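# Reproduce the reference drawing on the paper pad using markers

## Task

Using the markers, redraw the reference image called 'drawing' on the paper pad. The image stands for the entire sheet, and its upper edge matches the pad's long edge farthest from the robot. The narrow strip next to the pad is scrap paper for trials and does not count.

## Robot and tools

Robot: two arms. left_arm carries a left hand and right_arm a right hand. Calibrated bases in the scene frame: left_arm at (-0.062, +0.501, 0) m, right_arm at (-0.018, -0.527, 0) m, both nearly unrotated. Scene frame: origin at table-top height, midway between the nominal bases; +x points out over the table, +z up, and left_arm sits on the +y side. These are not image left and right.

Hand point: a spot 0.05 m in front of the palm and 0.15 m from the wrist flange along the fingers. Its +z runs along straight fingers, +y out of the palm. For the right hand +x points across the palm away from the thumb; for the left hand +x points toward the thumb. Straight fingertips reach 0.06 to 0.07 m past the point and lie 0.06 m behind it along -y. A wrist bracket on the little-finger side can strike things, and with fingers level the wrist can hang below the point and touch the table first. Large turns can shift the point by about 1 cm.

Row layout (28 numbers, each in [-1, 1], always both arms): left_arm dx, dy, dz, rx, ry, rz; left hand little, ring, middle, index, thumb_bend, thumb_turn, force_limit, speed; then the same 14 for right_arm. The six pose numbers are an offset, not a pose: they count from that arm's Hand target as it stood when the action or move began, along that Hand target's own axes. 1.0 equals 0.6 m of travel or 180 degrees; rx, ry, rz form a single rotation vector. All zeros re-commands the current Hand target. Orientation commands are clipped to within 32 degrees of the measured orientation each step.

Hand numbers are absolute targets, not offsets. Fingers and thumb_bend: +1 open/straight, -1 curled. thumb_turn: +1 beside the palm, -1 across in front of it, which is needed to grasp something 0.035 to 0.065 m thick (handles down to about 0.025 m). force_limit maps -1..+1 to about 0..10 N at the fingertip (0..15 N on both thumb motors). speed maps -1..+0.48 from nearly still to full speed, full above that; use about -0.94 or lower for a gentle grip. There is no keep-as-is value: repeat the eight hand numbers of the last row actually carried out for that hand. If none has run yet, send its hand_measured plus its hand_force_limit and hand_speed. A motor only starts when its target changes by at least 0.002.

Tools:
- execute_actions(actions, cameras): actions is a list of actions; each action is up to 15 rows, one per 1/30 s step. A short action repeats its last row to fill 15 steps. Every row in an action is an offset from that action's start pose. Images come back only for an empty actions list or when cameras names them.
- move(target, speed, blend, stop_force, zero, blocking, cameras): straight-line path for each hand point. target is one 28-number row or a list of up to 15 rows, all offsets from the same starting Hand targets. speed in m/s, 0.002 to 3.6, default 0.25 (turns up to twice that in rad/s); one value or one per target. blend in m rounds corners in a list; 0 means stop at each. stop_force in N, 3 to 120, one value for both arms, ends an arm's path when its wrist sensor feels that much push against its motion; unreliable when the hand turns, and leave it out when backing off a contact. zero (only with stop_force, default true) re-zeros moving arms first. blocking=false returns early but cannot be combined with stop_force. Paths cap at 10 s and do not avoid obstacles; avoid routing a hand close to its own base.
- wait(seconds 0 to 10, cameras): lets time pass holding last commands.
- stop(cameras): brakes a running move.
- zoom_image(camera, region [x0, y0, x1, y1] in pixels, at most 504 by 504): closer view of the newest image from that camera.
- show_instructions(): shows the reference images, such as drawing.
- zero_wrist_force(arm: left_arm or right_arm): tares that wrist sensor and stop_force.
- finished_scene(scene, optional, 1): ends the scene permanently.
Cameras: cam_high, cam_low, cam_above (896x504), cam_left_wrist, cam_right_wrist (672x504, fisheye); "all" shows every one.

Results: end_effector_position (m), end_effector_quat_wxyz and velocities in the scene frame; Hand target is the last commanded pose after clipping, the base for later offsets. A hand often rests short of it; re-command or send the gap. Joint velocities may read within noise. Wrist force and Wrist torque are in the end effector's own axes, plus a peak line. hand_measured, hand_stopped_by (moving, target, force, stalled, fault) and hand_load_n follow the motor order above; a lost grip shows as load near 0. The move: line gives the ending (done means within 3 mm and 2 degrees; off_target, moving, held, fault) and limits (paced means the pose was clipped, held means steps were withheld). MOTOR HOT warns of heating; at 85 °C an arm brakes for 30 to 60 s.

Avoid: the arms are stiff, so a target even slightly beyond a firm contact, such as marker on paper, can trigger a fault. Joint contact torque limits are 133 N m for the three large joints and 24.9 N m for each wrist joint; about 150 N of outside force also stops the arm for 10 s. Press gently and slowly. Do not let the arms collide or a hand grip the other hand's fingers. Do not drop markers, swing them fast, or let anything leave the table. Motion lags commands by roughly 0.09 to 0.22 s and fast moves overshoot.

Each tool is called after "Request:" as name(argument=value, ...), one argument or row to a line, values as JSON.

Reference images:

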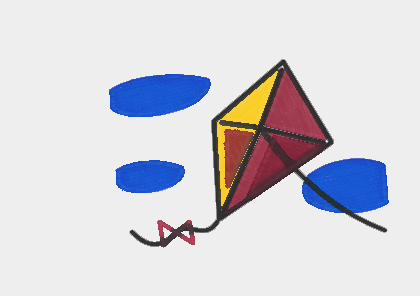

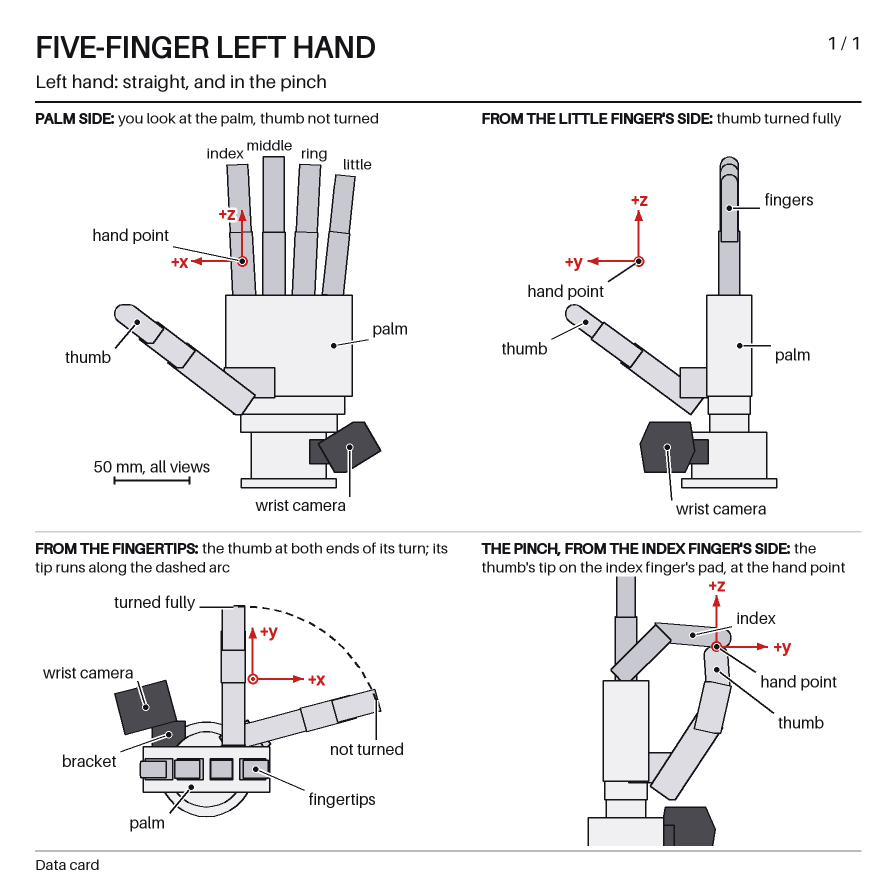

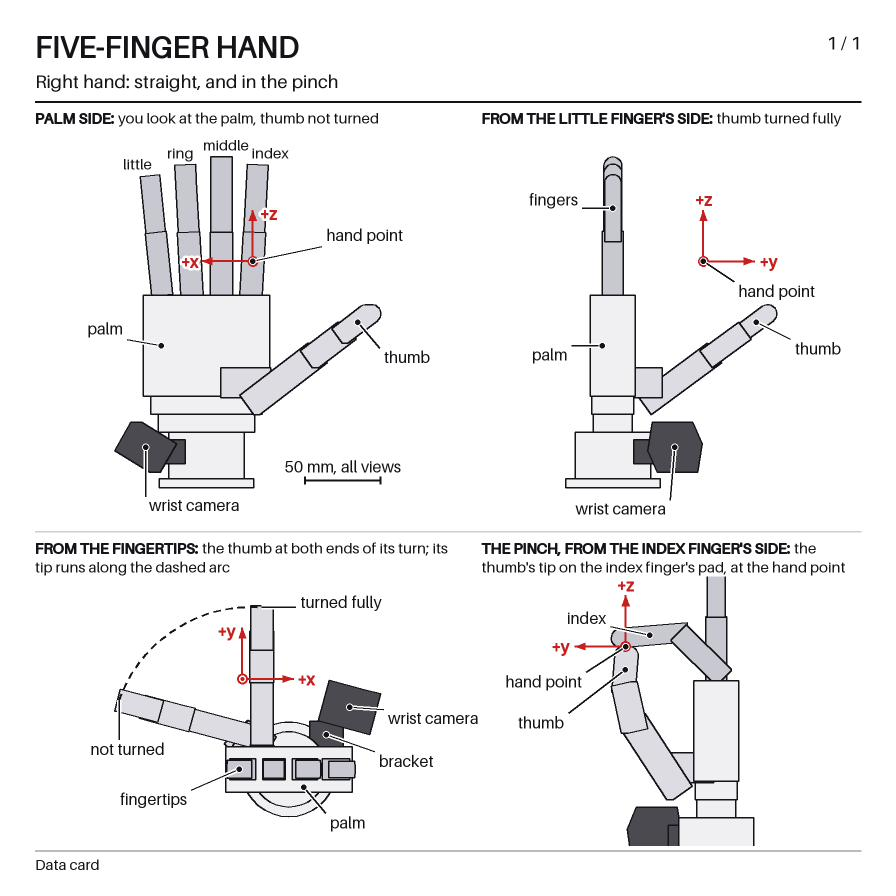

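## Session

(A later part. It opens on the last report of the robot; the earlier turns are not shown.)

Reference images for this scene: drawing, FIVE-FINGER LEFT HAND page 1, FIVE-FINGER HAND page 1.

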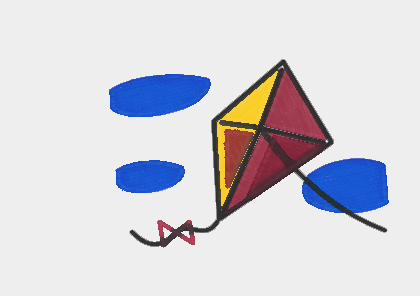

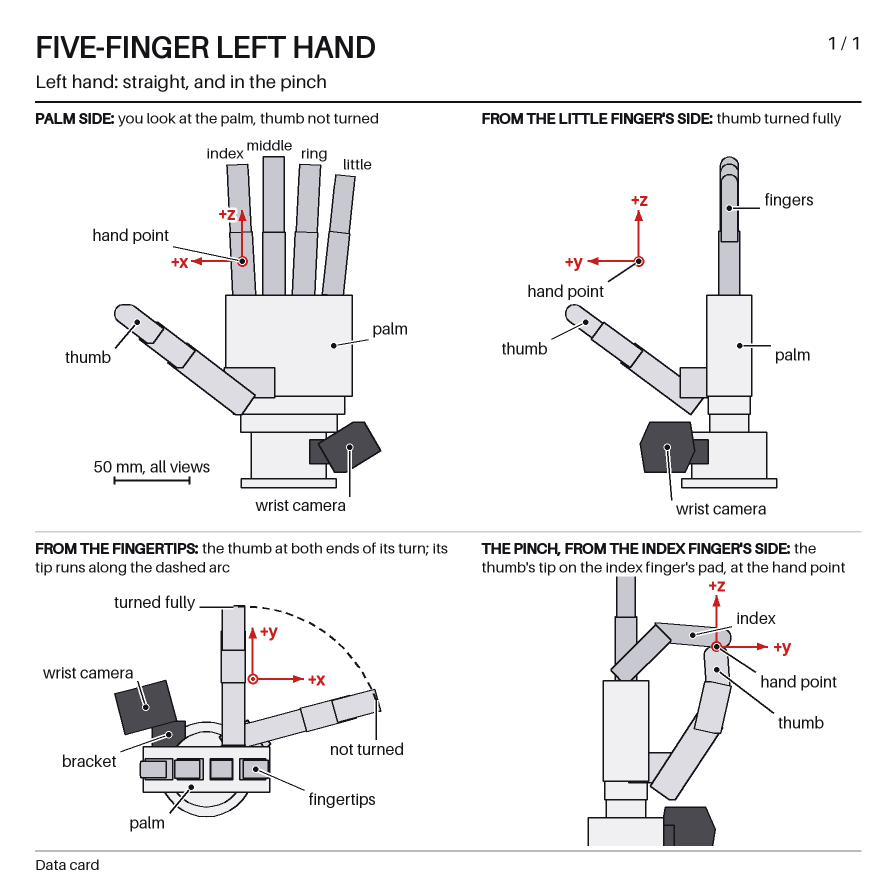

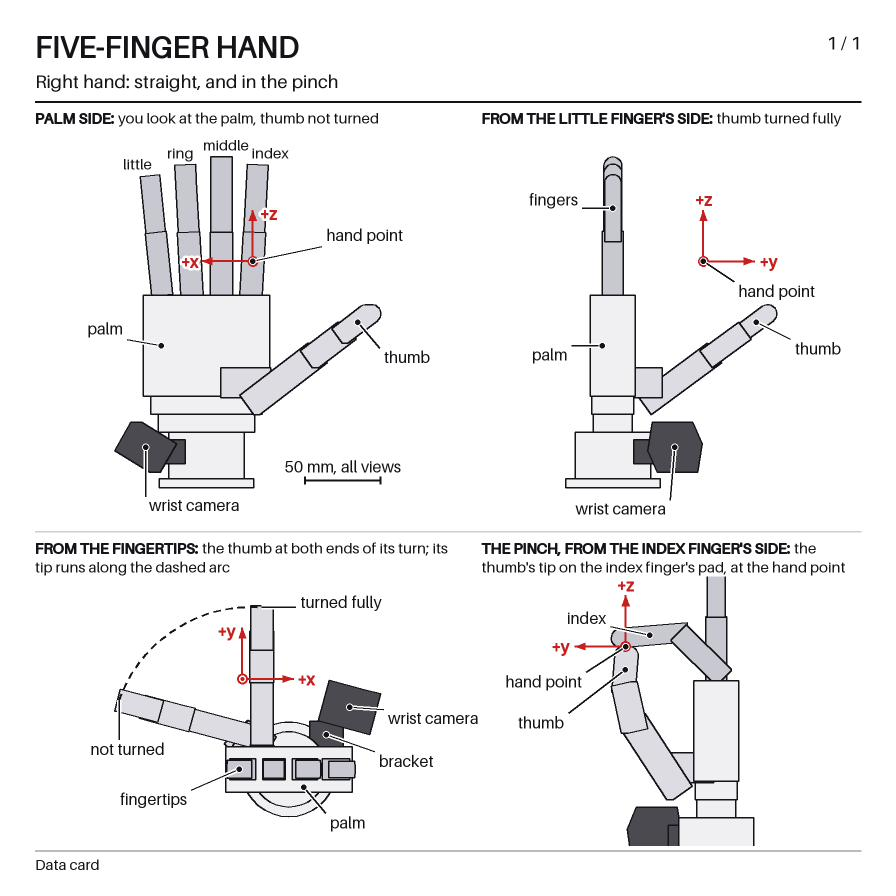

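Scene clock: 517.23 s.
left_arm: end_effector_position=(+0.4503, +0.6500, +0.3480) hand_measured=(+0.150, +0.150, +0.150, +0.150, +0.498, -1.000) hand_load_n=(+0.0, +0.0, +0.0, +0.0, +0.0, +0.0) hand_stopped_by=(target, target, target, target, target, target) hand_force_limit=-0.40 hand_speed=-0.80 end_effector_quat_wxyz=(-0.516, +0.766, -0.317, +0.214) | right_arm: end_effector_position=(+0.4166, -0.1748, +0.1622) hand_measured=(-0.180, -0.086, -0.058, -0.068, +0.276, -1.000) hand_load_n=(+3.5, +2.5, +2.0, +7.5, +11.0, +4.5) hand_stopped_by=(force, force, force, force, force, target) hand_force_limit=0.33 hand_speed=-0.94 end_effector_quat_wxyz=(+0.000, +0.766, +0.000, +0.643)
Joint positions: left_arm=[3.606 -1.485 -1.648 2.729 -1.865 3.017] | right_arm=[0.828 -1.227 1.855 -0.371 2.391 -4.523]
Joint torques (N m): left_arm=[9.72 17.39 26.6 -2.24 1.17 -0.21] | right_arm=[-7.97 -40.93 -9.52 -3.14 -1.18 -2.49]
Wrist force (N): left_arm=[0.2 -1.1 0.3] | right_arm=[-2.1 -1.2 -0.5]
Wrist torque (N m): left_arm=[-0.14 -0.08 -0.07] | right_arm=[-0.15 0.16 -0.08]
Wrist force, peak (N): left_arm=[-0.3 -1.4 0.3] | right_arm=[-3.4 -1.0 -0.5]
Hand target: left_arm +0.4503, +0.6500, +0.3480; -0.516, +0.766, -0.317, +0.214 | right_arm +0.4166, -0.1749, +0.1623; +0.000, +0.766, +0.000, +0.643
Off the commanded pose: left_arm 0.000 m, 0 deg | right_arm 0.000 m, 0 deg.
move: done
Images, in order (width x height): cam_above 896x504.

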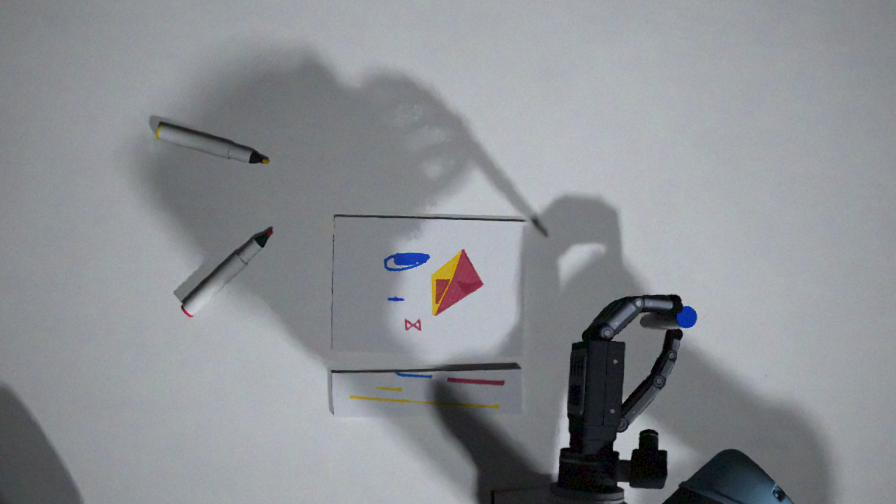

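Request:
move(
  target=[
    [0,0,0,0,0,0,0.15,0.15,0.15,0.15,0.5,-1,-0.4,-0.8,-0.04857,-0.43607,0.01255,0,0,0,-0.32,-0.29,-0.28,-0.3,0.1,-1,0.33,-0.94],
    [0,0,0,0,0,0,0.15,0.15,0.15,0.15,0.5,-1,-0.4,-0.8,-0.11276,-0.43607,0.02386,0,0,0,-0.32,-0.29,-0.28,-0.3,0.1,-1,0.33,-0.94],
  ],
  speed=[0.25, 0.1],
  blend=0.01,
  cameras=[],
)

Scene clock: 521.63 s.
left_arm: end_effector_position=(+0.4503, +0.6500, +0.3480) hand_measured=(+0.150, +0.150, +0.150, +0.150, +0.498, -1.000) hand_load_n=(+0.0, -0.5, +0.0, +0.0, +0.0, +0.0) hand_stopped_by=(target, target, target, target, target, target) hand_force_limit=-0.40 hand_speed=-0.80 end_effector_quat_wxyz=(-0.516, +0.766, -0.317, +0.214) | right_arm: end_effector_position=(+0.4191, +0.0868, +0.0932) hand_measured=(-0.180, -0.086, -0.058, -0.068, +0.276, -1.000) hand_load_n=(+3.5, +2.5, +2.0, +7.5, +11.5, +4.5) hand_stopped_by=(force, force, force, force, force, target) hand_force_limit=0.33 hand_speed=-0.94 end_effector_quat_wxyz=(+0.000, +0.766, +0.000, +0.643)
Joint positions: left_arm=[3.606 -1.485 -1.648 2.729 -1.865 3.017] | right_arm=[1.09 -0.576 0.926 0.019 2.64 -4.387]
Joint torques (N m): left_arm=[9.38 18.29 25.94 -2.29 1.17 -0.2] | right_arm=[8.39 -52.42 -10.58 -2.58 1.57 1.88]
Wrist force (N): left_arm=[0.0 -1.0 0.2] | right_arm=[-2.1 -1.0 -0.5]
Wrist torque (N m): left_arm=[-0.12 -0.06 -0.07] | right_arm=[-0.13 0.15 -0.20]
Wrist force, peak (N): left_arm=[-0.4 -1.2 0.3] | right_arm=[-1.7 -2.5 -1.1]
Hand target: left_arm +0.4503, +0.6500, +0.3480; -0.516, +0.766, -0.317, +0.214 | right_arm +0.4191, +0.0868, +0.0931; +0.000, +0.766, +0.000, +0.643
Off the commanded pose: left_arm 0.000 m, 0 deg | right_arm 0.000 m, 0 deg.
move: done
No camera images: "cameras" was empty.

Request:
move(
  target=[
    [0,0,0,0,0,0,0.15,0.15,0.15,0.15,0.5,-1,-0.4,-0.8,-0.01626,0,0.00286,0,0,0,-0.32,-0.29,-0.28,-0.3,0.1,-1,0.33,-0.94],
    [0,0,0,0,0,0,0.15,0.15,0.15,0.15,0.5,-1,-0.4,-0.8,-0.01555,0.01137,0.00687,0,0,0,-0.32,-0.29,-0.28,-0.3,0.1,-1,0.33,-0.94],
    [0,0,0,0,0,0,0.15,0.15,0.15,0.15,0.5,-1,-0.4,-0.8,-0.01517,0.02746,0.00907,0,0,0,-0.32,-0.29,-0.28,-0.3,0.1,-1,0.33,-0.94],
    [0,0,0,0,0,0,0.15,0.15,0.15,0.15,0.5,-1,-0.4,-0.8,-0.0155,0.04488,0.0072,0,0,0,-0.32,-0.29,-0.28,-0.3,0.1,-1,0.33,-0.94],
    [0,0,0,0,0,0,0.15,0.15,0.15,0.15,0.5,-1,-0.4,-0.8,-0.01626,0.05203,0.00285,0,0,0,-0.32,-0.29,-0.28,-0.3,0.1,-1,0.33,-0.94],
    [0,0,0,0,0,0,0.15,0.15,0.15,0.15,0.5,-1,-0.4,-0.8,-0.01655,0.05193,0.0012,0,0,0,-0.32,-0.29,-0.28,-0.3,0.1,-1,0.33,-0.94],
    [0,0,0,0,0,0,0.15,0.15,0.15,0.15,0.5,-1,-0.4,-0.8,-0.0175,0.04795,-0.00419,0,0,0,-0.32,-0.29,-0.28,-0.3,0.1,-1,0.33,-0.94],
    [0,0,0,0,0,0,0.15,0.15,0.15,0.15,0.5,-1,-0.4,-0.8,-0.0186,0.03416,-0.01042,0,0,0,-0.32,-0.29,-0.28,-0.3,0.1,-1,0.33,-0.94],
    [0,0,0,0,0,0,0.15,0.15,0.15,0.15,0.5,-1,-0.4,-0.8,-0.01901,0.0184,-0.01277,0,0,0,-0.32,-0.29,-0.28,-0.3,0.1,-1,0.33,-0.94],
    [0,0,0,0,0,0,0.15,0.15,0.15,0.15,0.5,-1,-0.4,-0.8,-0.0187,0.0075,-0.01101,0,0,0,-0.32,-0.29,-0.28,-0.3,0.1,-1,0.33,-0.94],
    [0,0,0,0,0,0,0.15,0.15,0.15,0.15,0.5,-1,-0.4,-0.8,-0.01776,0.0003,-0.00567,0,0,0,-0.32,-0.29,-0.28,-0.3,0.1,-1,0.33,-0.94],
    [0,0,0,0,0,0,0.15,0.15,0.15,0.15,0.5,-1,-0.4,-0.8,-0.01626,0,0.00286,0,0,0,-0.32,-0.29,-0.28,-0.3,0.1,-1,0.33,-0.94],
  ],
  speed=[0.02,0.05,0.05,0.05,0.05,0.05,0.05,0.05,0.05,0.05,0.05,0.05],
  blend=[0,0.001,0.001,0.001,0.001,0.0005,0.001,0.001,0.001,0.001,0.001,0],
  cameras=[],
)

Scene clock: 525.33 s.
left_arm: end_effector_position=(+0.4503, +0.6500, +0.3480) hand_measured=(+0.150, +0.150, +0.150, +0.150, +0.498, -1.000) hand_load_n=(+0.0, +0.0, +0.0, +0.0, +0.5, +0.0) hand_stopped_by=(target, target, target, target, target, target) hand_force_limit=-0.40 hand_speed=-0.80 end_effector_quat_wxyz=(-0.516, +0.766, -0.317, +0.214) | right_arm: end_effector_position=(+0.4190, +0.0867, +0.0832) hand_measured=(-0.180, -0.086, -0.058, -0.068, +0.276, -1.000) hand_load_n=(+3.0, +3.0, +2.0, +6.5, +11.5, +3.5) hand_stopped_by=(force, force, force, force, force, target) hand_force_limit=0.33 hand_speed=-0.94 end_effector_quat_wxyz=(+0.000, +0.766, +0.000, +0.643)
Joint positions: left_arm=[3.606 -1.485 -1.648 2.729 -1.865 3.017] | right_arm=[1.09 -0.566 0.933 0.001 2.64 -4.387]
Joint torques (N m): left_arm=[8.93 18.46 25.3 -2.18 1.09 -0.31] | right_arm=[-8 -51.12 -29.47 2.75 -1.22 -2.01]
Wrist force (N): left_arm=[0.1 -0.9 0.5] | right_arm=[-1.2 -0.8 -1.1]
Wrist torque (N m): left_arm=[-0.13 -0.06 -0.07] | right_arm=[-0.10 0.13 -0.07]
Wrist force, peak (N): left_arm=[-0.2 -1.3 0.2] | right_arm=[0.2 -2.4 -0.9]
Hand target: left_arm +0.4503, +0.6500, +0.3480; -0.516, +0.766, -0.317, +0.214 | right_arm +0.4191, +0.0868, +0.0832; +0.000, +0.766, +0.000, +0.643
Off the commanded pose: left_arm 0.000 m, 0 deg | right_arm 0.000 m, 0 deg.
move: done; blend cut to 0.0005 m at target 5
No camera images: "cameras" was empty.

Request:
move(
  target=[
    [0,0,0,0,0,0,0.15,0.15,0.15,0.15,0.5,-1,-0.4,-0.8,0.00044,0.01092,0.00251,0,0,0,-0.32,-0.29,-0.28,-0.3,0.1,-1,0.33,-0.94],
    [0,0,0,0,0,0,0.15,0.15,0.15,0.15,0.5,-1,-0.4,-0.8,0.00063,0.04173,0.00358,0,0,0,-0.32,-0.29,-0.28,-0.3,0.1,-1,0.33,-0.94],
    [0,0,0,0,0,0,0.15,0.15,0.15,0.15,0.5,-1,-0.4,-0.8,0.00011,0.04684,0.00063,0,0,0,-0.32,-0.29,-0.28,-0.3,0.1,-1,0.33,-0.94],
    [0,0,0,0,0,0,0.15,0.15,0.15,0.15,0.5,-1,-0.4,-0.8,-0.00016,0.00303,-0.00088,0,0,0,-0.32,-0.29,-0.28,-0.3,0.1,-1,0.33,-0.94],
    [0,0,0,0,0,0,0.15,0.15,0.15,0.15,0.5,-1,-0.4,-0.8,-0.00071,0.00281,-0.00401,0,0,0,-0.32,-0.29,-0.28,-0.3,0.1,-1,0.33,-0.94],
    [0,0,0,0,0,0,0.15,0.15,0.15,0.15,0.5,-1,-0.4,-0.8,-0.00044,0.04745,-0.00247,0,0,0,-0.32,-0.29,-0.28,-0.3,0.1,-1,0.33,-0.94],
    [0,0,0,0,0,0,0.15,0.15,0.15,0.15,0.5,-1,-0.4,-0.8,-0.001,0.04506,-0.00567,0,0,0,-0.32,-0.29,-0.28,-0.3,0.1,-1,0.33,-0.94],
    [0,0,0,0,0,0,0.15,0.15,0.15,0.15,0.5,-1,-0.4,-0.8,-0.00125,0.00326,-0.00712,0,0,0,-0.32,-0.29,-0.28,-0.3,0.1,-1,0.33,-0.94],
    [0,0,0,0,0,0,0.15,0.15,0.15,0.15,0.5,-1,-0.4,-0.8,-0.00179,0.00553,-0.01016,0,0,0,-0.32,-0.29,-0.28,-0.3,0.1,-1,0.33,-0.94],
    [0,0,0,0,0,0,0.15,0.15,0.15,0.15,0.5,-1,-0.4,-0.8,-0.00158,0.04051,-0.00895,0,0,0,-0.32,-0.29,-0.28,-0.3,0.1,-1,0.33,-0.94],
    [0,0,0,0,0,0,0.15,0.15,0.15,0.15,0.5,-1,-0.4,-0.8,-0.00211,0.03395,-0.01197,0,0,0,-0.32,-0.29,-0.28,-0.3,0.1,-1,0.33,-0.94],
    [0,0,0,0,0,0,0.15,0.15,0.15,0.15,0.5,-1,-0.4,-0.8,-0.00225,0.01063,-0.01278,0,0,0,-0.32,-0.29,-0.28,-0.3,0.1,-1,0.33,-0.94],
    [0,0,0,0,0,0,0.15,0.15,0.15,0.15,0.5,-1,-0.4,-0.8,0.01417,0.01063,-0.01567,0,0,0,-0.32,-0.29,-0.28,-0.3,0.1,-1,0.33,-0.94],
  ],
  speed=0.05,
  blend=[0.0005,0.0005,0.0005,0.0005,0.0005,0.0005,0.0005,0.0005,0.0005,0.0005,0.0005,0,0],
  cameras=[],
)

Scene clock: 531.83 s.
left_arm: end_effector_position=(+0.4503, +0.6500, +0.3480) hand_measured=(+0.150, +0.150, +0.150, +0.150, +0.498, -1.000) hand_load_n=(+0.0, +0.0, +0.0, +0.0, +0.0, +0.0) hand_stopped_by=(target, target, target, target, target, target) hand_force_limit=-0.40 hand_speed=-0.80 end_effector_quat_wxyz=(-0.516, +0.766, -0.317, +0.214) | right_arm: end_effector_position=(+0.4113, +0.0804, +0.0931) hand_measured=(-0.180, -0.086, -0.058, -0.068, +0.276, -1.000) hand_load_n=(+2.5, +3.0, +2.0, +7.5, +11.0, +4.0) hand_stopped_by=(force, force, force, force, force, target) hand_force_limit=0.33 hand_speed=-0.94 end_effector_quat_wxyz=(+0.000, +0.766, +0.000, +0.643)
Joint positions: left_arm=[3.606 -1.485 -1.648 2.729 -1.865 3.017] | right_arm=[1.095 -0.598 0.969 0.001 2.645 -4.382]
Joint torques (N m): left_arm=[9.02 19.29 26.17 -2.08 0.93 -0.39] | right_arm=[7.75 -64.78 -30.33 2.77 1.43 1.82]
Wrist force (N): left_arm=[0.1 -0.8 0.3] | right_arm=[-1.9 -1.1 -0.8]
Wrist torque (N m): left_arm=[-0.10 -0.07 -0.07] | right_arm=[-0.13 0.13 -0.19]
Wrist force, peak (N): left_arm=[-0.3 -1.3 0.3] | right_arm=[-2.3 -1.0 -0.6]
Hand target: left_arm +0.4503, +0.6500, +0.3480; -0.516, +0.766, -0.317, +0.214 | right_arm +0.4113, +0.0804, +0.0932; +0.000, +0.766, +0.000, +0.643
Off the commanded pose: left_arm 0.000 m, 0 deg | right_arm 0.000 m, 0 deg.
move: done
No camera images: "cameras" was empty.

Request:
move(
  target=[
    [0,0,0,0,0,0,0.15,0.15,0.15,0.15,0.5,-1,-0.4,-0.8,0.0657,0.05,-0.0116,0,0,0,-0.32,-0.29,-0.28,-0.3,0.1,-1,0.33,-0.94],
    [0,0,0,0,0,0,0.15,0.15,0.15,0.15,0.5,-1,-0.4,-0.8,0.082,0.40,-0.0145,0,0,0,-0.32,-0.29,-0.28,-0.3,0.1,-1,0.33,-0.94],
  ],
  speed=0.25,
  blend=0.02,
  cameras=["cam_above"],
)

Request:
zoom_image(
  camera="cam_above",
  region=[320, 200, 540, 370],
)

Request:
zoom_image(
  camera="cam_above",
  region=[372, 240, 444, 312],
)

Scene clock: 534.00 s.
left_arm: end_effector_position=(+0.4503, +0.6500, +0.3480) hand_measured=(+0.150, +0.150, +0.150, +0.150, +0.498, -1.000) hand_load_n=(+0.0, +0.0, +0.0, +0.0, +0.0, +0.0) hand_stopped_by=(target, target, target, target, target, target) hand_force_limit=-0.40 hand_speed=-0.80 end_effector_quat_wxyz=(-0.516, +0.766, -0.317, +0.214) | right_arm: end_effector_position=(+0.4112, -0.1596, +0.1432) hand_measured=(-0.180, -0.086, -0.058, -0.068, +0.276, -1.000) hand_load_n=(+2.5, +3.0, +2.5, +7.5, +11.0, +4.0) hand_stopped_by=(force, force, force, force, force, target) hand_force_limit=0.33 hand_speed=-0.94 end_effector_quat_wxyz=(+0.000, +0.766, +0.000, +0.643)
Joint positions: left_arm=[3.606 -1.485 -1.648 2.729 -1.865 3.017] | right_arm=[0.86 -1.173 1.836 -0.397 2.421 -4.511]
Joint torques (N m): left_arm=[9.25 18.97 25.92 -2.1 1.03 -0.45] | right_arm=[-6.99 -42.58 -7.45 -2.99 -1.14 -2.61]
Wrist force (N): left_arm=[0.1 -0.7 0.4] | right_arm=[-1.9 -1.1 -0.9]
Wrist torque (N m): left_arm=[-0.09 -0.08 -0.07] | right_arm=[-0.13 0.16 -0.06]
Wrist force, peak (N): left_arm=[0.0 -1.3 0.3] | right_arm=[-3.0 -1.9 -0.6]
Hand target: left_arm +0.4503, +0.6500, +0.3480; -0.516, +0.766, -0.317, +0.214 | right_arm +0.4112, -0.1596, +0.1432; +0.000, +0.766, +0.000, +0.643
Off the commanded pose: left_arm 0.000 m, 0 deg | right_arm 0.000 m, 0 deg.
move: done
Images, in order (width x height): cam_above 896x504.

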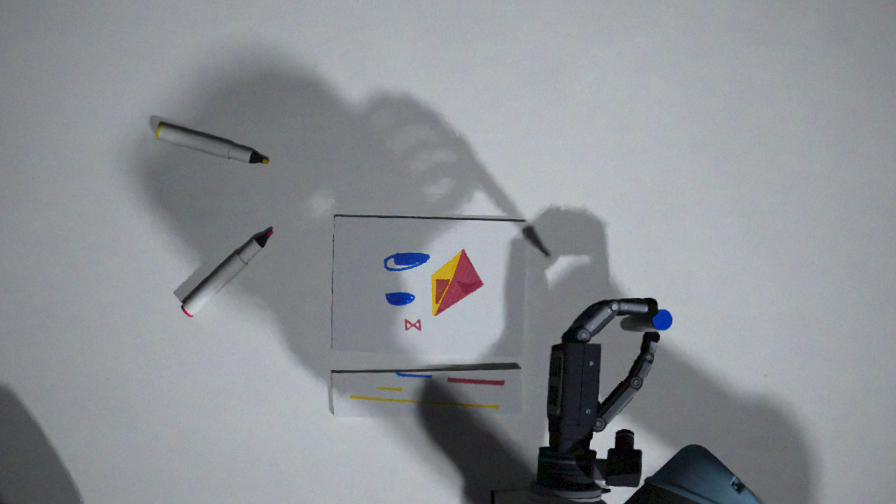

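Scaled by 2.291 from the camera's 896x504 image, which has a finer 1280x720 frame.

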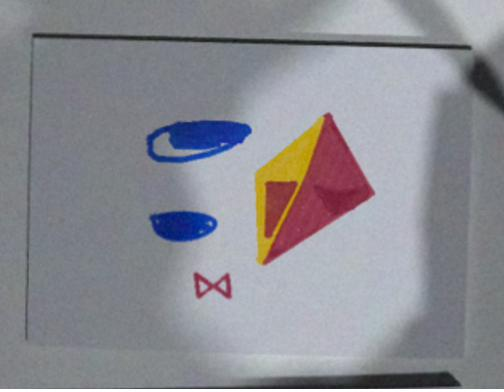

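Scaled by 7.000 from the camera's 896x504 image, which has a finer 1280x720 frame.

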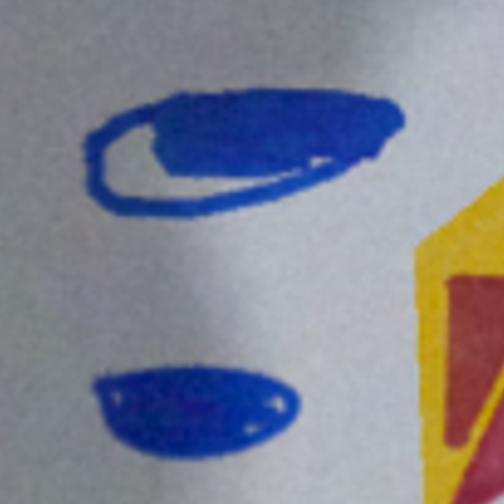

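Request:
move(
  target=[
    [0,0,0,0,0,0,0.15,0.15,0.15,0.15,0.5,-1,-0.4,-0.8,-0.01445,-0.40901,0.01406,0,0,0,-0.32,-0.29,-0.28,-0.3,0.1,-1,0.33,-0.94],
    [0,0,0,0,0,0,0.15,0.15,0.15,0.15,0.5,-1,-0.4,-0.8,-0.08012,-0.40901,0.02563,0,0,0,-0.32,-0.29,-0.28,-0.3,0.1,-1,0.33,-0.94],
    [0,0,0,0,0,0,0.15,0.15,0.15,0.15,0.5,-1,-0.4,-0.8,-0.09654,-0.40901,0.02852,0,0,0,-0.32,-0.29,-0.28,-0.3,0.1,-1,0.33,-0.94],
    [0,0,0,0,0,0,0.15,0.15,0.15,0.15,0.5,-1,-0.4,-0.8,-0.09722,-0.40737,0.02463,0,0,0,-0.32,-0.29,-0.28,-0.3,0.1,-1,0.33,-0.94],
    [0,0,0,0,0,0,0.15,0.15,0.15,0.15,0.5,-1,-0.4,-0.8,-0.09774,-0.37258,0.02173,0,0,0,-0.32,-0.29,-0.28,-0.3,0.1,-1,0.33,-0.94],
    [0,0,0,0,0,0,0.15,0.15,0.15,0.15,0.5,-1,-0.4,-0.8,-0.09707,-0.36688,0.02554,0,0,0,-0.32,-0.29,-0.28,-0.3,0.1,-1,0.33,-0.94],
    [0,0,0,0,0,0,0.15,0.15,0.15,0.15,0.5,-1,-0.4,-0.8,-0.09653,-0.36865,0.0286,0,0,0,-0.32,-0.29,-0.28,-0.3,0.1,-1,0.33,-0.94],
    [0,0,0,0,0,0,0.15,0.15,0.15,0.15,0.5,-1,-0.4,-0.8,-0.09644,-0.36367,0.0291,0,0,0,-0.32,-0.29,-0.28,-0.3,0.1,-1,0.33,-0.94],
    [0,0,0,0,0,0,0.15,0.15,0.15,0.15,0.5,-1,-0.4,-0.8,-0.08002,-0.36367,0.02621,0,0,0,-0.32,-0.29,-0.28,-0.3,0.1,-1,0.33,-0.94],
  ],
  speed=[0.25,0.12,0.02,0.05,0.05,0.05,0.05,0.05,0.05],
  blend=[0.01,0,0,0,0.0005,0.0005,0.0003,0,0],
  cameras=[],
)

Scene clock: 541.70 s.
left_arm: end_effector_position=(+0.4503, +0.6500, +0.3480) hand_measured=(+0.150, +0.150, +0.150, +0.150, +0.498, -1.000) hand_load_n=(+0.0, -0.5, +0.0, -0.5, +0.0, +0.0) hand_stopped_by=(target, target, target, target, target, target) hand_force_limit=-0.40 hand_speed=-0.80 end_effector_quat_wxyz=(-0.516, +0.766, -0.317, +0.214) | right_arm: end_effector_position=(+0.4184, +0.0586, +0.0931) hand_measured=(-0.180, -0.086, -0.058, -0.068, +0.276, -1.000) hand_load_n=(+2.5, +3.0, +2.0, +7.5, +11.0, +4.0) hand_stopped_by=(force, force, force, force, force, target) hand_force_limit=0.33 hand_speed=-0.94 end_effector_quat_wxyz=(+0.000, +0.766, +0.000, +0.643)
Joint positions: left_arm=[3.606 -1.485 -1.648 2.729 -1.865 3.017] | right_arm=[1.071 -0.651 1.072 -0.064 2.623 -4.4]
Joint torques (N m): left_arm=[9.29 19.56 25.74 -2.11 0.97 -0.53] | right_arm=[-8.43 -62.88 -29.41 3.01 -1.02 0.38]
Wrist force (N): left_arm=[-0.2 -0.6 0.0] | right_arm=[-2.1 -1.0 -0.6]
Wrist torque (N m): left_arm=[-0.05 -0.03 -0.10] | right_arm=[-0.12 0.16 -0.06]
Wrist force, peak (N): left_arm=[0.0 -1.4 0.3] | right_arm=[-2.8 -1.0 -0.5]
Hand target: left_arm +0.4503, +0.6500, +0.3480; -0.516, +0.766, -0.317, +0.214 | right_arm +0.4184, +0.0586, +0.0931; +0.000, +0.766, +0.000, +0.643
Off the commanded pose: left_arm 0.000 m, 0 deg | right_arm 0.000 m, 0 deg.
move: done
No camera images: "cameras" was empty.

Request:
move(
  target=[
    [0,0,0,0,0,0,0.15,0.15,0.15,0.15,0.5,-1,-0.4,-0.8,0.01226,-0.04275,0.06669,0,0,0,-0.32,-0.29,-0.28,-0.3,0.1,-1,0.33,-0.94],
    [0,0,0,0,0,0,0.15,0.15,0.15,0.15,0.5,-1,-0.4,-0.8,-0.00416,-0.04275,0.06958,0,0,0,-0.32,-0.29,-0.28,-0.3,0.1,-1,0.33,-0.94],
    [0,0,0,0,0,0,0.15,0.15,0.15,0.15,0.5,-1,-0.4,-0.8,-0.00413,-0.03825,0.06974,0,0,0,-0.32,-0.29,-0.28,-0.3,0.1,-1,0.33,-0.94],
    [0,0,0,0,0,0,0.15,0.15,0.15,0.15,0.5,-1,-0.4,-0.8,-0.00462,-0.03732,0.06697,0,0,0,-0.32,-0.29,-0.28,-0.3,0.1,-1,0.33,-0.94],
    [0,0,0,0,0,0,0.15,0.15,0.15,0.15,0.5,-1,-0.4,-0.8,-0.00467,-0.04615,0.06667,0,0,0,-0.32,-0.29,-0.28,-0.3,0.1,-1,0.33,-0.94],
    [0,0,0,0,0,0,0.15,0.15,0.15,0.15,0.5,-1,-0.4,-0.8,-0.00521,-0.04854,0.06363,0,0,0,-0.32,-0.29,-0.28,-0.3,0.1,-1,0.33,-0.94],
    [0,0,0,0,0,0,0.15,0.15,0.15,0.15,0.5,-1,-0.4,-0.8,-0.00514,-0.03638,0.06405,0,0,0,-0.32,-0.29,-0.28,-0.3,0.1,-1,0.33,-0.94],
    [0,0,0,0,0,0,0.15,0.15,0.15,0.15,0.5,-1,-0.4,-0.8,-0.00563,-0.03295,0.06121,0,0,0,-0.32,-0.29,-0.28,-0.3,0.1,-1,0.33,-0.94],
    [0,0,0,0,0,0,0.15,0.15,0.15,0.15,0.5,-1,-0.4,-0.8,-0.00574,-0.0496,0.06064,0,0,0,-0.32,-0.29,-0.28,-0.3,0.1,-1,0.33,-0.94],
    [0,0,0,0,0,0,0.15,0.15,0.15,0.15,0.5,-1,-0.4,-0.8,-0.00623,-0.04951,0.05785,0,0,0,-0.32,-0.29,-0.28,-0.3,0.1,-1,0.33,-0.94],
    [0,0,0,0,0,0,0.15,0.15,0.15,0.15,0.5,-1,-0.4,-0.8,-0.00597,-0.00786,0.05928,0,0,0,-0.32,-0.29,-0.28,-0.3,0.1,-1,0.33,-0.94],
    [0,0,0,0,0,0,0.15,0.15,0.15,0.15,0.5,-1,-0.4,-0.8,-0.00528,0.002,0.06324,0,0,0,-0.32,-0.29,-0.28,-0.3,0.1,-1,0.33,-0.94],
    [0,0,0,0,0,0,0.15,0.15,0.15,0.15,0.5,-1,-0.4,-0.8,-0.00609,-0.00784,0.05863,0,0,0,-0.32,-0.29,-0.28,-0.3,0.1,-1,0.33,-0.94],
  ],
  speed=[0.1,0.02,0.05,0.05,0.05,0.05,0.05,0.05,0.05,0.05,0.05,0.05,0.05],
  blend=[0,0,0.0005,0.0005,0.0005,0.0005,0.0005,0.0005,0.0005,0.0005,0.0005,0.0002,0],
  cameras=[],
)

Scene clock: 548.07 s.
left_arm: end_effector_position=(+0.4503, +0.6500, +0.3480) hand_measured=(+0.150, +0.150, +0.150, +0.150, +0.498, -1.000) hand_load_n=(+0.0, +0.0, -0.5, +0.0, +0.0, +0.0) hand_stopped_by=(target, target, target, target, target, target) hand_force_limit=-0.40 hand_speed=-0.80 end_effector_quat_wxyz=(-0.516, +0.766, -0.317, +0.214) | right_arm: end_effector_position=(+0.4524, +0.0632, +0.0834) hand_measured=(-0.180, -0.086, -0.058, -0.068, +0.276, -1.000) hand_load_n=(+2.5, +3.0, +2.5, +7.5, +11.0, +4.0) hand_stopped_by=(force, force, force, force, force, target) hand_force_limit=0.33 hand_speed=-0.94 end_effector_quat_wxyz=(+0.000, +0.766, +0.000, +0.643)
Joint positions: left_arm=[3.606 -1.485 -1.648 2.729 -1.865 3.017] | right_arm=[1.03 -0.609 1.013 -0.071 2.584 -4.427]
Joint torques (N m): left_arm=[9.1 19.8 25.98 -2.23 0.96 -0.61] | right_arm=[8.21 -50.18 -31.39 2.81 1.46 2.02]
Wrist force (N): left_arm=[-0.2 -0.7 0.4] | right_arm=[-1.8 -1.2 -0.7]
Wrist torque (N m): left_arm=[-0.09 -0.03 -0.09] | right_arm=[-0.14 0.13 -0.19]
Wrist force, peak (N): left_arm=[-0.2 -1.4 0.2] | right_arm=[-1.6 -2.0 -0.8]
Hand target: left_arm +0.4503, +0.6500, +0.3480; -0.516, +0.766, -0.317, +0.214 | right_arm +0.4524, +0.0633, +0.0834; +0.000, +0.766, +0.000, +0.643
Off the commanded pose: left_arm 0.000 m, 0 deg | right_arm 0.000 m, 0 deg.
move: done
No camera images: "cameras" was empty.

Request:
move(
  target=[
    [0,0,0,0,0,0,0.15,0.15,0.15,0.15,0.5,-1,-0.4,-0.8,-0.00033,0,0.00006,0,0,0,-0.32,-0.29,-0.28,-0.3,0.1,-1,0.33,-0.94],
    [0,0,0,0,0,0,0.15,0.15,0.15,0.15,0.5,-1,-0.4,-0.8,-0.00075,-0.00659,-0.00231,0,0,0,-0.32,-0.29,-0.28,-0.3,0.1,-1,0.33,-0.94],
    [0,0,0,0,0,0,0.15,0.15,0.15,0.15,0.5,-1,-0.4,-0.8,-0.00095,-0.0404,-0.00347,0,0,0,-0.32,-0.29,-0.28,-0.3,0.1,-1,0.33,-0.94],
    [0,0,0,0,0,0,0.15,0.15,0.15,0.15,0.5,-1,-0.4,-0.8,-0.00136,-0.03648,-0.0058,0,0,0,-0.32,-0.29,-0.28,-0.3,0.1,-1,0.33,-0.94],
    [0,0,0,0,0,0,0.15,0.15,0.15,0.15,0.5,-1,-0.4,-0.8,-0.00125,-0.01816,-0.00517,0,0,0,-0.32,-0.29,-0.28,-0.3,0.1,-1,0.33,-0.94],
    [0,0,0,0,0,0,0.15,0.15,0.15,0.15,0.5,-1,-0.4,-0.8,0.01517,-0.01816,-0.00806,0,0,0,-0.32,-0.29,-0.28,-0.3,0.1,-1,0.33,-0.94],
    [0,0,0,0,0,0,0.15,0.15,0.15,0.15,0.5,-1,-0.4,-0.8,0.0817,0.1,-0.0198,0,0,0,-0.32,-0.29,-0.28,-0.3,0.1,-1,0.33,-0.94],
    [0,0,0,0,0,0,0.15,0.15,0.15,0.15,0.5,-1,-0.4,-0.8,0.098,0.37,-0.0226,0,0,0,-0.32,-0.29,-0.28,-0.3,0.1,-1,0.33,-0.94],
  ],
  speed=[0.02,0.05,0.05,0.05,0.05,0.05,0.2,0.25],
  blend=[0,0.0005,0.0005,0.0005,0,0.005,0.02,0],
  cameras=["cam_above"],
)

Request:
zoom_image(
  camera="cam_above",
  region=[372, 240, 444, 312],
)

Scene clock: 552.87 s.
left_arm: end_effector_position=(+0.4503, +0.6500, +0.3480) hand_measured=(+0.150, +0.150, +0.150, +0.150, +0.498, -1.000) hand_load_n=(+0.0, -0.5, +0.0, +0.0, +0.5, +0.0) hand_stopped_by=(target, target, target, target, target, target) hand_force_limit=-0.40 hand_speed=-0.80 end_effector_quat_wxyz=(-0.516, +0.766, -0.317, +0.214) | right_arm: end_effector_position=(+0.4492, -0.1587, +0.1438) hand_measured=(-0.180, -0.086, -0.058, -0.068, +0.276, -1.000) hand_load_n=(+2.5, +3.0, +2.0, +7.0, +11.0, +4.0) hand_stopped_by=(force, force, force, force, force, target) hand_force_limit=0.33 hand_speed=-0.94 end_effector_quat_wxyz=(+0.000, +0.766, +0.000, +0.643)
Joint positions: left_arm=[3.606 -1.485 -1.648 2.729 -1.865 3.017] | right_arm=[0.8 -1.143 1.786 -0.394 2.363 -4.534]
Joint torques (N m): left_arm=[8.91 20.34 25.88 -2.09 0.83 -0.58] | right_arm=[-7.41 -44.66 -9.72 -3.22 -1.17 -2.53]
Wrist force (N): left_arm=[0.0 -0.9 0.2] | right_arm=[-2.1 -1.2 -0.7]
Wrist torque (N m): left_arm=[-0.10 -0.06 -0.07] | right_arm=[-0.15 0.18 -0.08]
Wrist force, peak (N): left_arm=[-0.3 -1.3 0.3] | right_arm=[-2.3 -2.5 -0.7]
Hand target: left_arm +0.4503, +0.6500, +0.3480; -0.516, +0.766, -0.317, +0.214 | right_arm +0.4492, -0.1587, +0.1438; +0.000, +0.766, +0.000, +0.643
Off the commanded pose: left_arm 0.000 m, 0 deg | right_arm 0.000 m, 0 deg.
move: done
Images, in order (width x height): cam_above 896x504.

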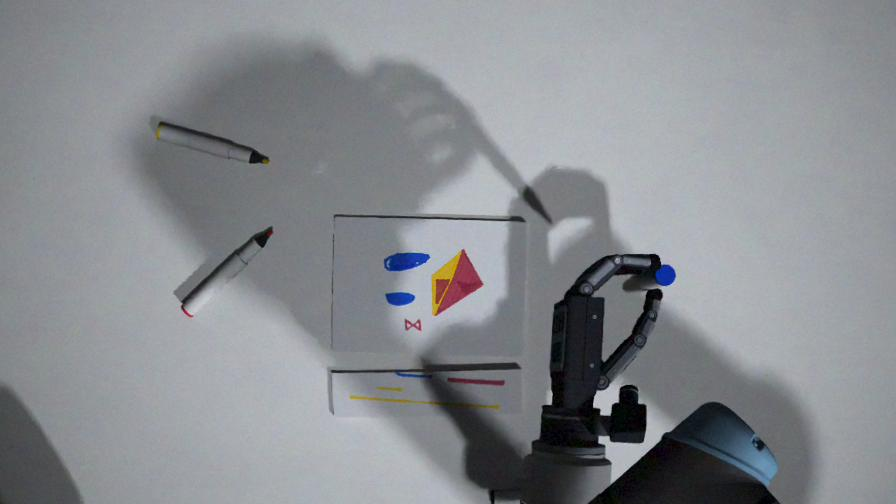

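Scaled by 7.000 from the camera's 896x504 image, which has a finer 1280x720 frame.

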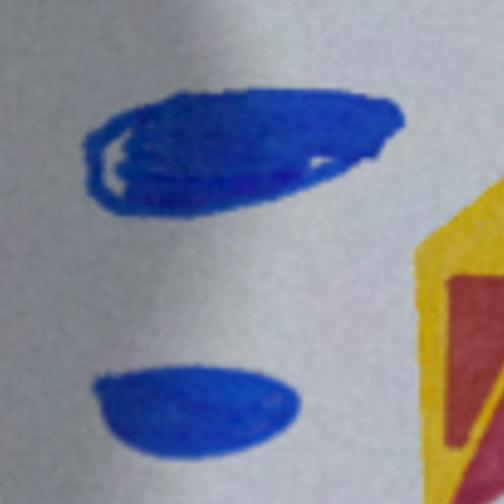

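Request:
move(
  target=[
    [0,0,0,0,0,0,0.15,0.15,0.15,0.15,0.5,-1,-0.4,-0.8,-0.01368,-0.37,0.01842,0,0,0,-0.32,-0.29,-0.28,-0.3,0.1,-1,0.33,-0.94],
    [0,0,0,0,0,0,0.15,0.15,0.15,0.15,0.5,-1,-0.4,-0.8,-0.08,-0.409,0.03011,0,0,0,-0.32,-0.29,-0.28,-0.3,0.1,-1,0.33,-0.94],
    [0,0,0,0,0,0,0.15,0.15,0.15,0.15,0.5,-1,-0.4,-0.8,-0.09692,-0.409,0.03309,0,0,0,-0.32,-0.29,-0.28,-0.3,0.1,-1,0.33,-0.94],
    [0,0,0,0,0,0,0.15,0.15,0.15,0.15,0.5,-1,-0.4,-0.8,-0.09744,-0.41118,0.03017,0,0,0,-0.32,-0.29,-0.28,-0.3,0.1,-1,0.33,-0.94],
    [0,0,0,0,0,0,0.15,0.15,0.15,0.15,0.5,-1,-0.4,-0.8,-0.09822,-0.41228,0.02569,0,0,0,-0.32,-0.29,-0.28,-0.3,0.1,-1,0.33,-0.94],
    [0,0,0,0,0,0,0.15,0.15,0.15,0.15,0.5,-1,-0.4,-0.8,-0.09888,-0.41125,0.02196,0,0,0,-0.32,-0.29,-0.28,-0.3,0.1,-1,0.33,-0.94],
    [0,0,0,0,0,0,0.15,0.15,0.15,0.15,0.5,-1,-0.4,-0.8,-0.09942,-0.40992,0.01891,0,0,0,-0.32,-0.29,-0.28,-0.3,0.1,-1,0.33,-0.94],
    [0,0,0,0,0,0,0.15,0.15,0.15,0.15,0.5,-1,-0.4,-0.8,-0.09822,-0.41111,0.02569,0,0,0,-0.32,-0.29,-0.28,-0.3,0.1,-1,0.33,-0.94],
    [0,0,0,0,0,0,0.15,0.15,0.15,0.15,0.5,-1,-0.4,-0.8,-0.09692,-0.40783,0.03309,0,0,0,-0.32,-0.29,-0.28,-0.3,0.1,-1,0.33,-0.94],
    [0,0,0,0,0,0,0.15,0.15,0.15,0.15,0.5,-1,-0.4,-0.8,-0.08,-0.40783,0.0302,0,0,0,-0.32,-0.29,-0.28,-0.3,0.1,-1,0.33,-0.94],
  ],
  speed=[0.25,0.12,0.02,0.05,0.05,0.05,0.05,0.05,0.05,0.05],
  blend=[0.01,0,0,0.0005,0.0005,0.0005,0.0002,0.0005,0,0],
  cameras=[],
)

Request:
move(
  target=[
    [0,0,0,0,0,0,0.15,0.15,0.15,0.15,0.5,-1,-0.4,-0.8,-0.0005,0.05173,-0.00295,0,0,0,-0.32,-0.29,-0.28,-0.3,0.1,-1,0.33,-0.94],
    [0,0,0,0,0,0,0.15,0.15,0.15,0.15,0.5,-1,-0.4,-0.8,-0.01742,0.05173,0.00003,0,0,0,-0.32,-0.29,-0.28,-0.3,0.1,-1,0.33,-0.94],
    [0,0,0,0,0,0,0.15,0.15,0.15,0.15,0.5,-1,-0.4,-0.8,-0.01766,0.04811,-0.00132,0,0,0,-0.32,-0.29,-0.28,-0.3,0.1,-1,0.33,-0.94],
    [0,0,0,0,0,0,0.15,0.15,0.15,0.15,0.5,-1,-0.4,-0.8,-0.01742,0.05173,0.00003,0,0,0,-0.32,-0.29,-0.28,-0.3,0.1,-1,0.33,-0.94],
    [0,0,0,0,0,0,0.15,0.15,0.15,0.15,0.5,-1,-0.4,-0.8,-0.0005,0.05173,-0.00295,0,0,0,-0.32,-0.29,-0.28,-0.3,0.1,-1,0.33,-0.94],
  ],
  speed=[0.12,0.02,0.05,0.05,0.05],
  blend=0,
  cameras=[],
)

Scene clock: 559.93 s.
left_arm: end_effector_position=(+0.4503, +0.6500, +0.3480) hand_measured=(+0.150, +0.150, +0.150, +0.150, +0.498, -1.000) hand_load_n=(+0.0, +0.0, +0.0, +0.0, +0.0, +0.0) hand_stopped_by=(target, target, target, target, target, target) hand_force_limit=-0.40 hand_speed=-0.80 end_effector_quat_wxyz=(-0.516, +0.766, -0.317, +0.214) | right_arm: end_effector_position=(+0.4588, +0.0860, +0.0932) hand_measured=(-0.180, -0.086, -0.058, -0.068, +0.278, -1.000) hand_load_n=(+2.5, +3.0, +2.0, +7.0, +10.5, +3.5) hand_stopped_by=(force, force, force, force, force, target) hand_force_limit=0.33 hand_speed=-0.94 end_effector_quat_wxyz=(+0.000, +0.766, +0.000, +0.643)
Joint positions: left_arm=[3.606 -1.485 -1.648 2.729 -1.865 3.017] | right_arm=[1.039 -0.553 0.876 0.014 2.592 -4.422]
Joint torques (N m): left_arm=[8.76 20.79 25.65 -2.08 0.96 -0.73] | right_arm=[-8.06 -67 -30.52 2.8 -0.95 0.49]
Wrist force (N): left_arm=[-0.2 -0.7 0.4] | right_arm=[-1.9 -1.1 -0.7]
Wrist torque (N m): left_arm=[-0.08 -0.02 -0.10] | right_arm=[-0.12 0.14 -0.06]
Wrist force, peak (N): left_arm=[0.2 -1.3 0.4] | right_arm=[-2.6 -1.6 -0.5]
Hand target: left_arm +0.4503, +0.6500, +0.3480; -0.516, +0.766, -0.317, +0.214 | right_arm +0.4588, +0.0860, +0.0933; +0.000, +0.766, +0.000, +0.643
Off the commanded pose: left_arm 0.000 m, 0 deg | right_arm 0.000 m, 0 deg.
move: done
No camera images: "cameras" was empty.

Scene clock: 562.40 s.
left_arm: end_effector_position=(+0.4503, +0.6500, +0.3480) hand_measured=(+0.150, +0.150, +0.150, +0.150, +0.498, -1.000) hand_load_n=(+0.0, +0.0, +0.0, +0.0, +0.0, +0.0) hand_stopped_by=(target, target, target, target, target, target) hand_force_limit=-0.40 hand_speed=-0.80 end_effector_quat_wxyz=(-0.516, +0.766, -0.317, +0.214) | right_arm: end_effector_position=(+0.4570, +0.0549, +0.0932) hand_measured=(-0.180, -0.086, -0.058, -0.068, +0.278, -1.000) hand_load_n=(+2.0, +3.0, +2.5, +7.5, +11.0, +3.5) hand_stopped_by=(force, force, force, force, force, target) hand_force_limit=0.33 hand_speed=-0.94 end_effector_quat_wxyz=(+0.000, +0.766, +0.000, +0.643)
Joint positions: left_arm=[3.606 -1.485 -1.648 2.729 -1.865 3.017] | right_arm=[1.018 -0.637 1.042 -0.077 2.573 -4.435]
Joint torques (N m): left_arm=[9.01 20.91 26.03 -2.07 0.83 -0.78] | right_arm=[-7.89 -64.13 -29.49 2.91 -1.08 0.16]
Wrist force (N): left_arm=[0.1 -1.0 0.3] | right_arm=[-2.0 -1.2 -0.6]
Wrist torque (N m): left_arm=[-0.12 -0.08 -0.07] | right_arm=[-0.15 0.15 -0.07]
Wrist force, peak (N): left_arm=[0.0 -1.3 0.0] | right_arm=[-2.0 -1.9 -0.8]
Hand target: left_arm +0.4503, +0.6500, +0.3480; -0.516, +0.766, -0.317, +0.214 | right_arm +0.4570, +0.0549, +0.0933; +0.000, +0.766, +0.000, +0.643
Off the commanded pose: left_arm 0.000 m, 0 deg | right_arm 0.000 m, 0 deg.
move: done
No camera images: "cameras" was empty.

Request:
move(
  target=[0,0,0,0,0,0,0.15,0.15,0.15,0.15,0.5,-1,-0.4,-0.8,-0.01169,0.13483,-0.06633,0,0,0,-0.32,-0.29,-0.28,-0.3,0.1,-1,0.33,-0.94],
  speed=0.12,
  cameras=[],
)

Request:
move(
  target=[0,0,0,0,0,0,0.15,0.15,0.15,0.15,0.5,-1,-0.4,-0.8,-0.02135,0,0.00376,0,0,0,-0.32,-0.29,-0.28,-0.3,0.1,-1,0.33,-0.94],
  speed=0.006,
  stop_force=3,
  cameras=[],
)

Scene clock: 564.40 s.
left_arm: end_effector_position=(+0.4503, +0.6500, +0.3480) hand_measured=(+0.150, +0.150, +0.150, +0.150, +0.498, -1.000) hand_load_n=(+0.0, +0.0, +0.0, +0.0, +0.0, +0.0) hand_stopped_by=(target, target, target, target, target, target) hand_force_limit=-0.40 hand_speed=-0.80 end_effector_quat_wxyz=(-0.516, +0.766, -0.317, +0.214) | right_arm: end_effector_position=(+0.4166, -0.0259, +0.0933) hand_measured=(-0.180, -0.086, -0.058, -0.068, +0.278, -1.000) hand_load_n=(+2.0, +3.5, +2.5, +7.5, +11.0, +3.5) hand_stopped_by=(force, force, force, force, force, target) hand_force_limit=0.33 hand_speed=-0.94 end_effector_quat_wxyz=(+0.000, +0.766, +0.000, +0.643)
Joint positions: left_arm=[3.606 -1.485 -1.648 2.729 -1.865 3.017] | right_arm=[1.005 -0.841 1.429 -0.267 2.561 -4.442]
Joint torques (N m): left_arm=[8.47 20.98 25.81 -2.12 0.79 -0.82] | right_arm=[-7.79 -55.37 -7.95 -2.65 -1.04 -2.46]
Wrist force (N): left_arm=[0.1 -0.8 0.2] | right_arm=[-1.9 -1.1 -0.6]
Wrist torque (N m): left_arm=[-0.10 -0.08 -0.08] | right_arm=[-0.14 0.13 -0.06]
Wrist force, peak (N): left_arm=[-0.2 -1.3 0.4] | right_arm=[-2.1 -1.8 -0.4]
Hand target: left_arm +0.4503, +0.6500, +0.3480; -0.516, +0.766, -0.317, +0.214 | right_arm +0.4165, -0.0260, +0.0933; +0.000, +0.766, +0.000, +0.643
Off the commanded pose: left_arm 0.000 m, 0 deg | right_arm 0.000 m, 0 deg.
move: done
No camera images: "cameras" was empty.

Scene clock: 567.43 s.
left_arm: end_effector_position=(+0.4503, +0.6500, +0.3480) hand_measured=(+0.150, +0.150, +0.150, +0.150, +0.498, -1.000) hand_load_n=(+0.0, +0.0, +0.5, +0.0, +0.0, +0.0) hand_stopped_by=(target, target, target, target, target, target) hand_force_limit=-0.40 hand_speed=-0.80 end_effector_quat_wxyz=(-0.516, +0.766, -0.317, +0.214) | right_arm: end_effector_position=(+0.4166, -0.0260, +0.0826) hand_measured=(-0.180, -0.086, -0.058, -0.068, +0.278, -1.000) hand_load_n=(+2.0, +3.5, +2.5, +7.5, +11.0, +3.0) hand_stopped_by=(force, force, force, force, force, target) hand_force_limit=0.33 hand_speed=-0.94 end_effector_quat_wxyz=(+0.000, +0.766, +0.000, +0.643)
Joint positions: left_arm=[3.606 -1.485 -1.648 2.729 -1.865 3.017] | right_arm=[1.005 -0.826 1.435 -0.288 2.56 -4.442]
Joint torques (N m): left_arm=[8.61 21.14 26.02 -2.02 0.77 -0.71] | right_arm=[-6.56 -53.56 -26.87 3.08 -1.07 -1.45]
Wrist force (N): left_arm=[0.0 -0.7 0.1] | right_arm=[1.9 -1.4 -0.8]
Wrist torque (N m): left_arm=[-0.08 -0.08 -0.07] | right_arm=[-0.16 0.14 -0.07]
Wrist force, peak (N): left_arm=[-0.1 -1.4 0.0] | right_arm=[3.0 -1.2 -0.9]
Hand target: left_arm +0.4503, +0.6500, +0.3480; -0.516, +0.766, -0.317, +0.214 | right_arm +0.4166, -0.0260, +0.0826; +0.000, +0.766, +0.000, +0.643 (not the last commanded pose)
Off the commanded pose: left_arm 0.000 m, 0 deg | right_arm 0.002 m, 0 deg.
move: contact (right_arm)
No camera images: "cameras" was empty.

Request:
move(
  target=[
    [0,0,0,0,0,0,0.15,0.15,0.15,0.15,0.5,-1,-0.4,-0.8,0.0005,0,-0.0001,0,0,0,-0.32,-0.29,-0.28,-0.3,0.1,-1,0.33,-0.94],
    [0,0,0,0,0,0,0.15,0.15,0.15,0.15,0.5,-1,-0.4,-0.8,0.0006,0.01332,0.0005,0,0,0,-0.32,-0.29,-0.28,-0.3,0.1,-1,0.33,-0.94],
    [0,0,0,0,0,0,0.15,0.15,0.15,0.15,0.5,-1,-0.4,-0.8,0.0004,-0.01332,-0.0007,0,0,0,-0.32,-0.29,-0.28,-0.3,0.1,-1,0.33,-0.94],
    [0,0,0,0,0,0,0.15,0.15,0.15,0.15,0.5,-1,-0.4,-0.8,0.017,-0.01332,-0.0036,0,0,0,-0.32,-0.29,-0.28,-0.3,0.1,-1,0.33,-0.94],
    [0,0,0,0,0,0,0.15,0.15,0.15,0.15,0.5,-1,-0.4,-0.8,0.0827,0.05,-0.0146,0,0,0,-0.32,-0.29,-0.28,-0.3,0.1,-1,0.33,-0.94],
    [0,0,0,0,0,0,0.15,0.15,0.15,0.15,0.5,-1,-0.4,-0.8,0.099,0.25,-0.0175,0,0,0,-0.32,-0.29,-0.28,-0.3,0.1,-1,0.33,-0.94],
  ],
  speed=[0.02,0.05,0.05,0.05,0.2,0.25],
  blend=[0,0,0,0.005,0.02,0],
  cameras=["cam_above"],
)

Request:
zoom_image(
  camera="cam_above",
  region=[320, 200, 540, 370],
)

Request:
zoom_image(
  camera="cam_above",
  region=[460, 270, 532, 342],
)

Request:
zoom_image(
  camera="cam_above",
  region=[372, 240, 444, 312],
)

Scene clock: 571.33 s.
left_arm: end_effector_position=(+0.4503, +0.6500, +0.3480) hand_measured=(+0.150, +0.150, +0.150, +0.150, +0.498, -1.000) hand_load_n=(+0.0, +0.0, +0.0, +0.0, +0.0, +0.0) hand_stopped_by=(target, target, target, target, target, target) hand_force_limit=-0.40 hand_speed=-0.80 end_effector_quat_wxyz=(-0.516, +0.766, -0.317, +0.214) | right_arm: end_effector_position=(+0.4164, -0.1759, +0.1429) hand_measured=(-0.180, -0.086, -0.058, -0.068, +0.278, -1.000) hand_load_n=(+2.0, +3.5, +2.5, +7.5, +11.0, +3.5) hand_stopped_by=(force, force, force, force, force, target) hand_force_limit=0.33 hand_speed=-0.94 end_effector_quat_wxyz=(+0.000, +0.766, +0.000, +0.643)
Joint positions: left_arm=[3.606 -1.485 -1.648 2.729 -1.865 3.017] | right_arm=[0.827 -1.2 1.877 -0.421 2.389 -4.524]
Joint torques (N m): left_arm=[9.01 21.1 25.48 -2.05 0.73 -0.8] | right_arm=[-8.55 -41.49 -8.41 -3.07 -1.29 -2.75]
Wrist force (N): left_arm=[0.1 -1.0 0.2] | right_arm=[-1.8 -1.4 -0.9]
Wrist torque (N m): left_arm=[-0.12 -0.07 -0.06] | right_arm=[-0.15 0.14 -0.07]
Wrist force, peak (N): left_arm=[-0.1 -1.3 0.4] | right_arm=[-2.6 -2.1 -0.9]
Hand target: left_arm +0.4503, +0.6500, +0.3480; -0.516, +0.766, -0.317, +0.214 | right_arm +0.4164, -0.1759, +0.1430; +0.000, +0.766, +0.000, +0.643
Off the commanded pose: left_arm 0.000 m, 0 deg | right_arm 0.000 m, 0 deg.
move: done
Images, in order (width x height): cam_above 896x504.

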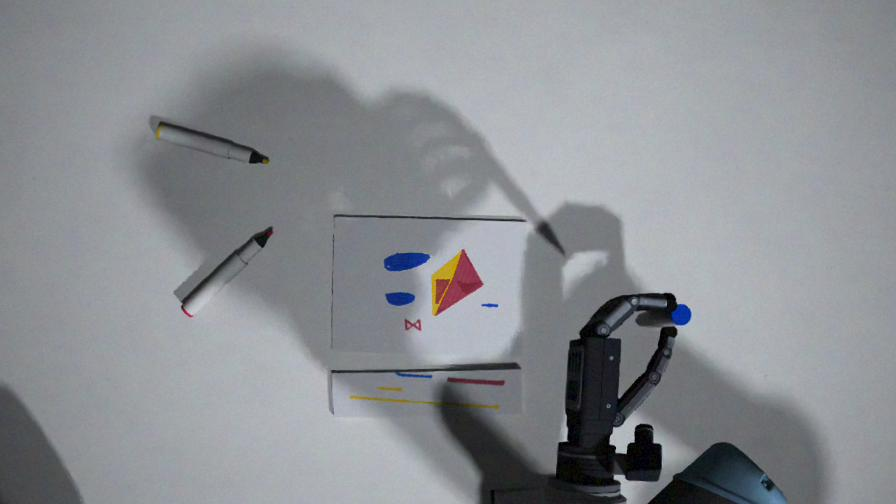

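Scaled by 2.291 from the camera's 896x504 image, which has a finer 1280x720 frame.

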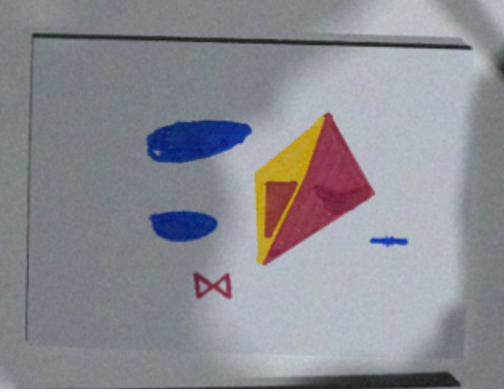

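Scaled by 7.000 from the camera's 896x504 image, which has a finer 1280x720 frame.

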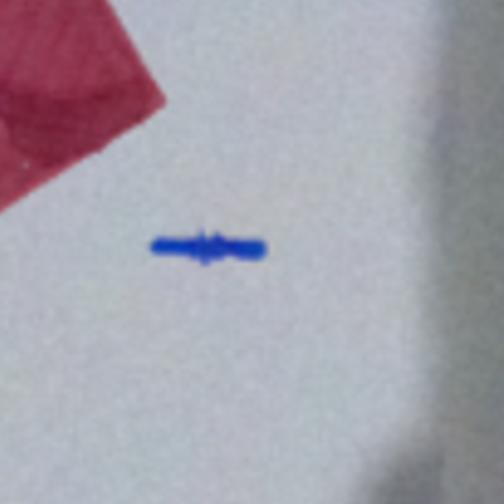

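Scaled by 7.000 from the camera's 896x504 image, which has a finer 1280x720 frame.

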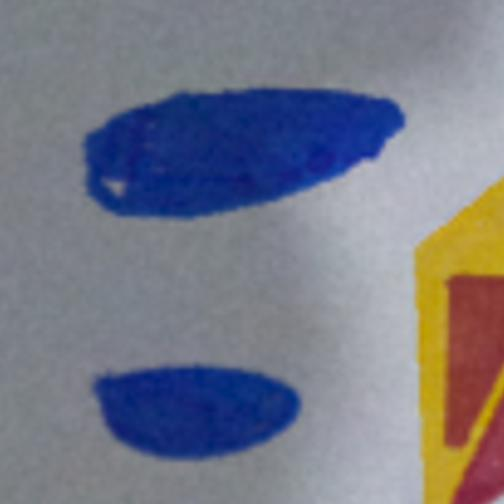

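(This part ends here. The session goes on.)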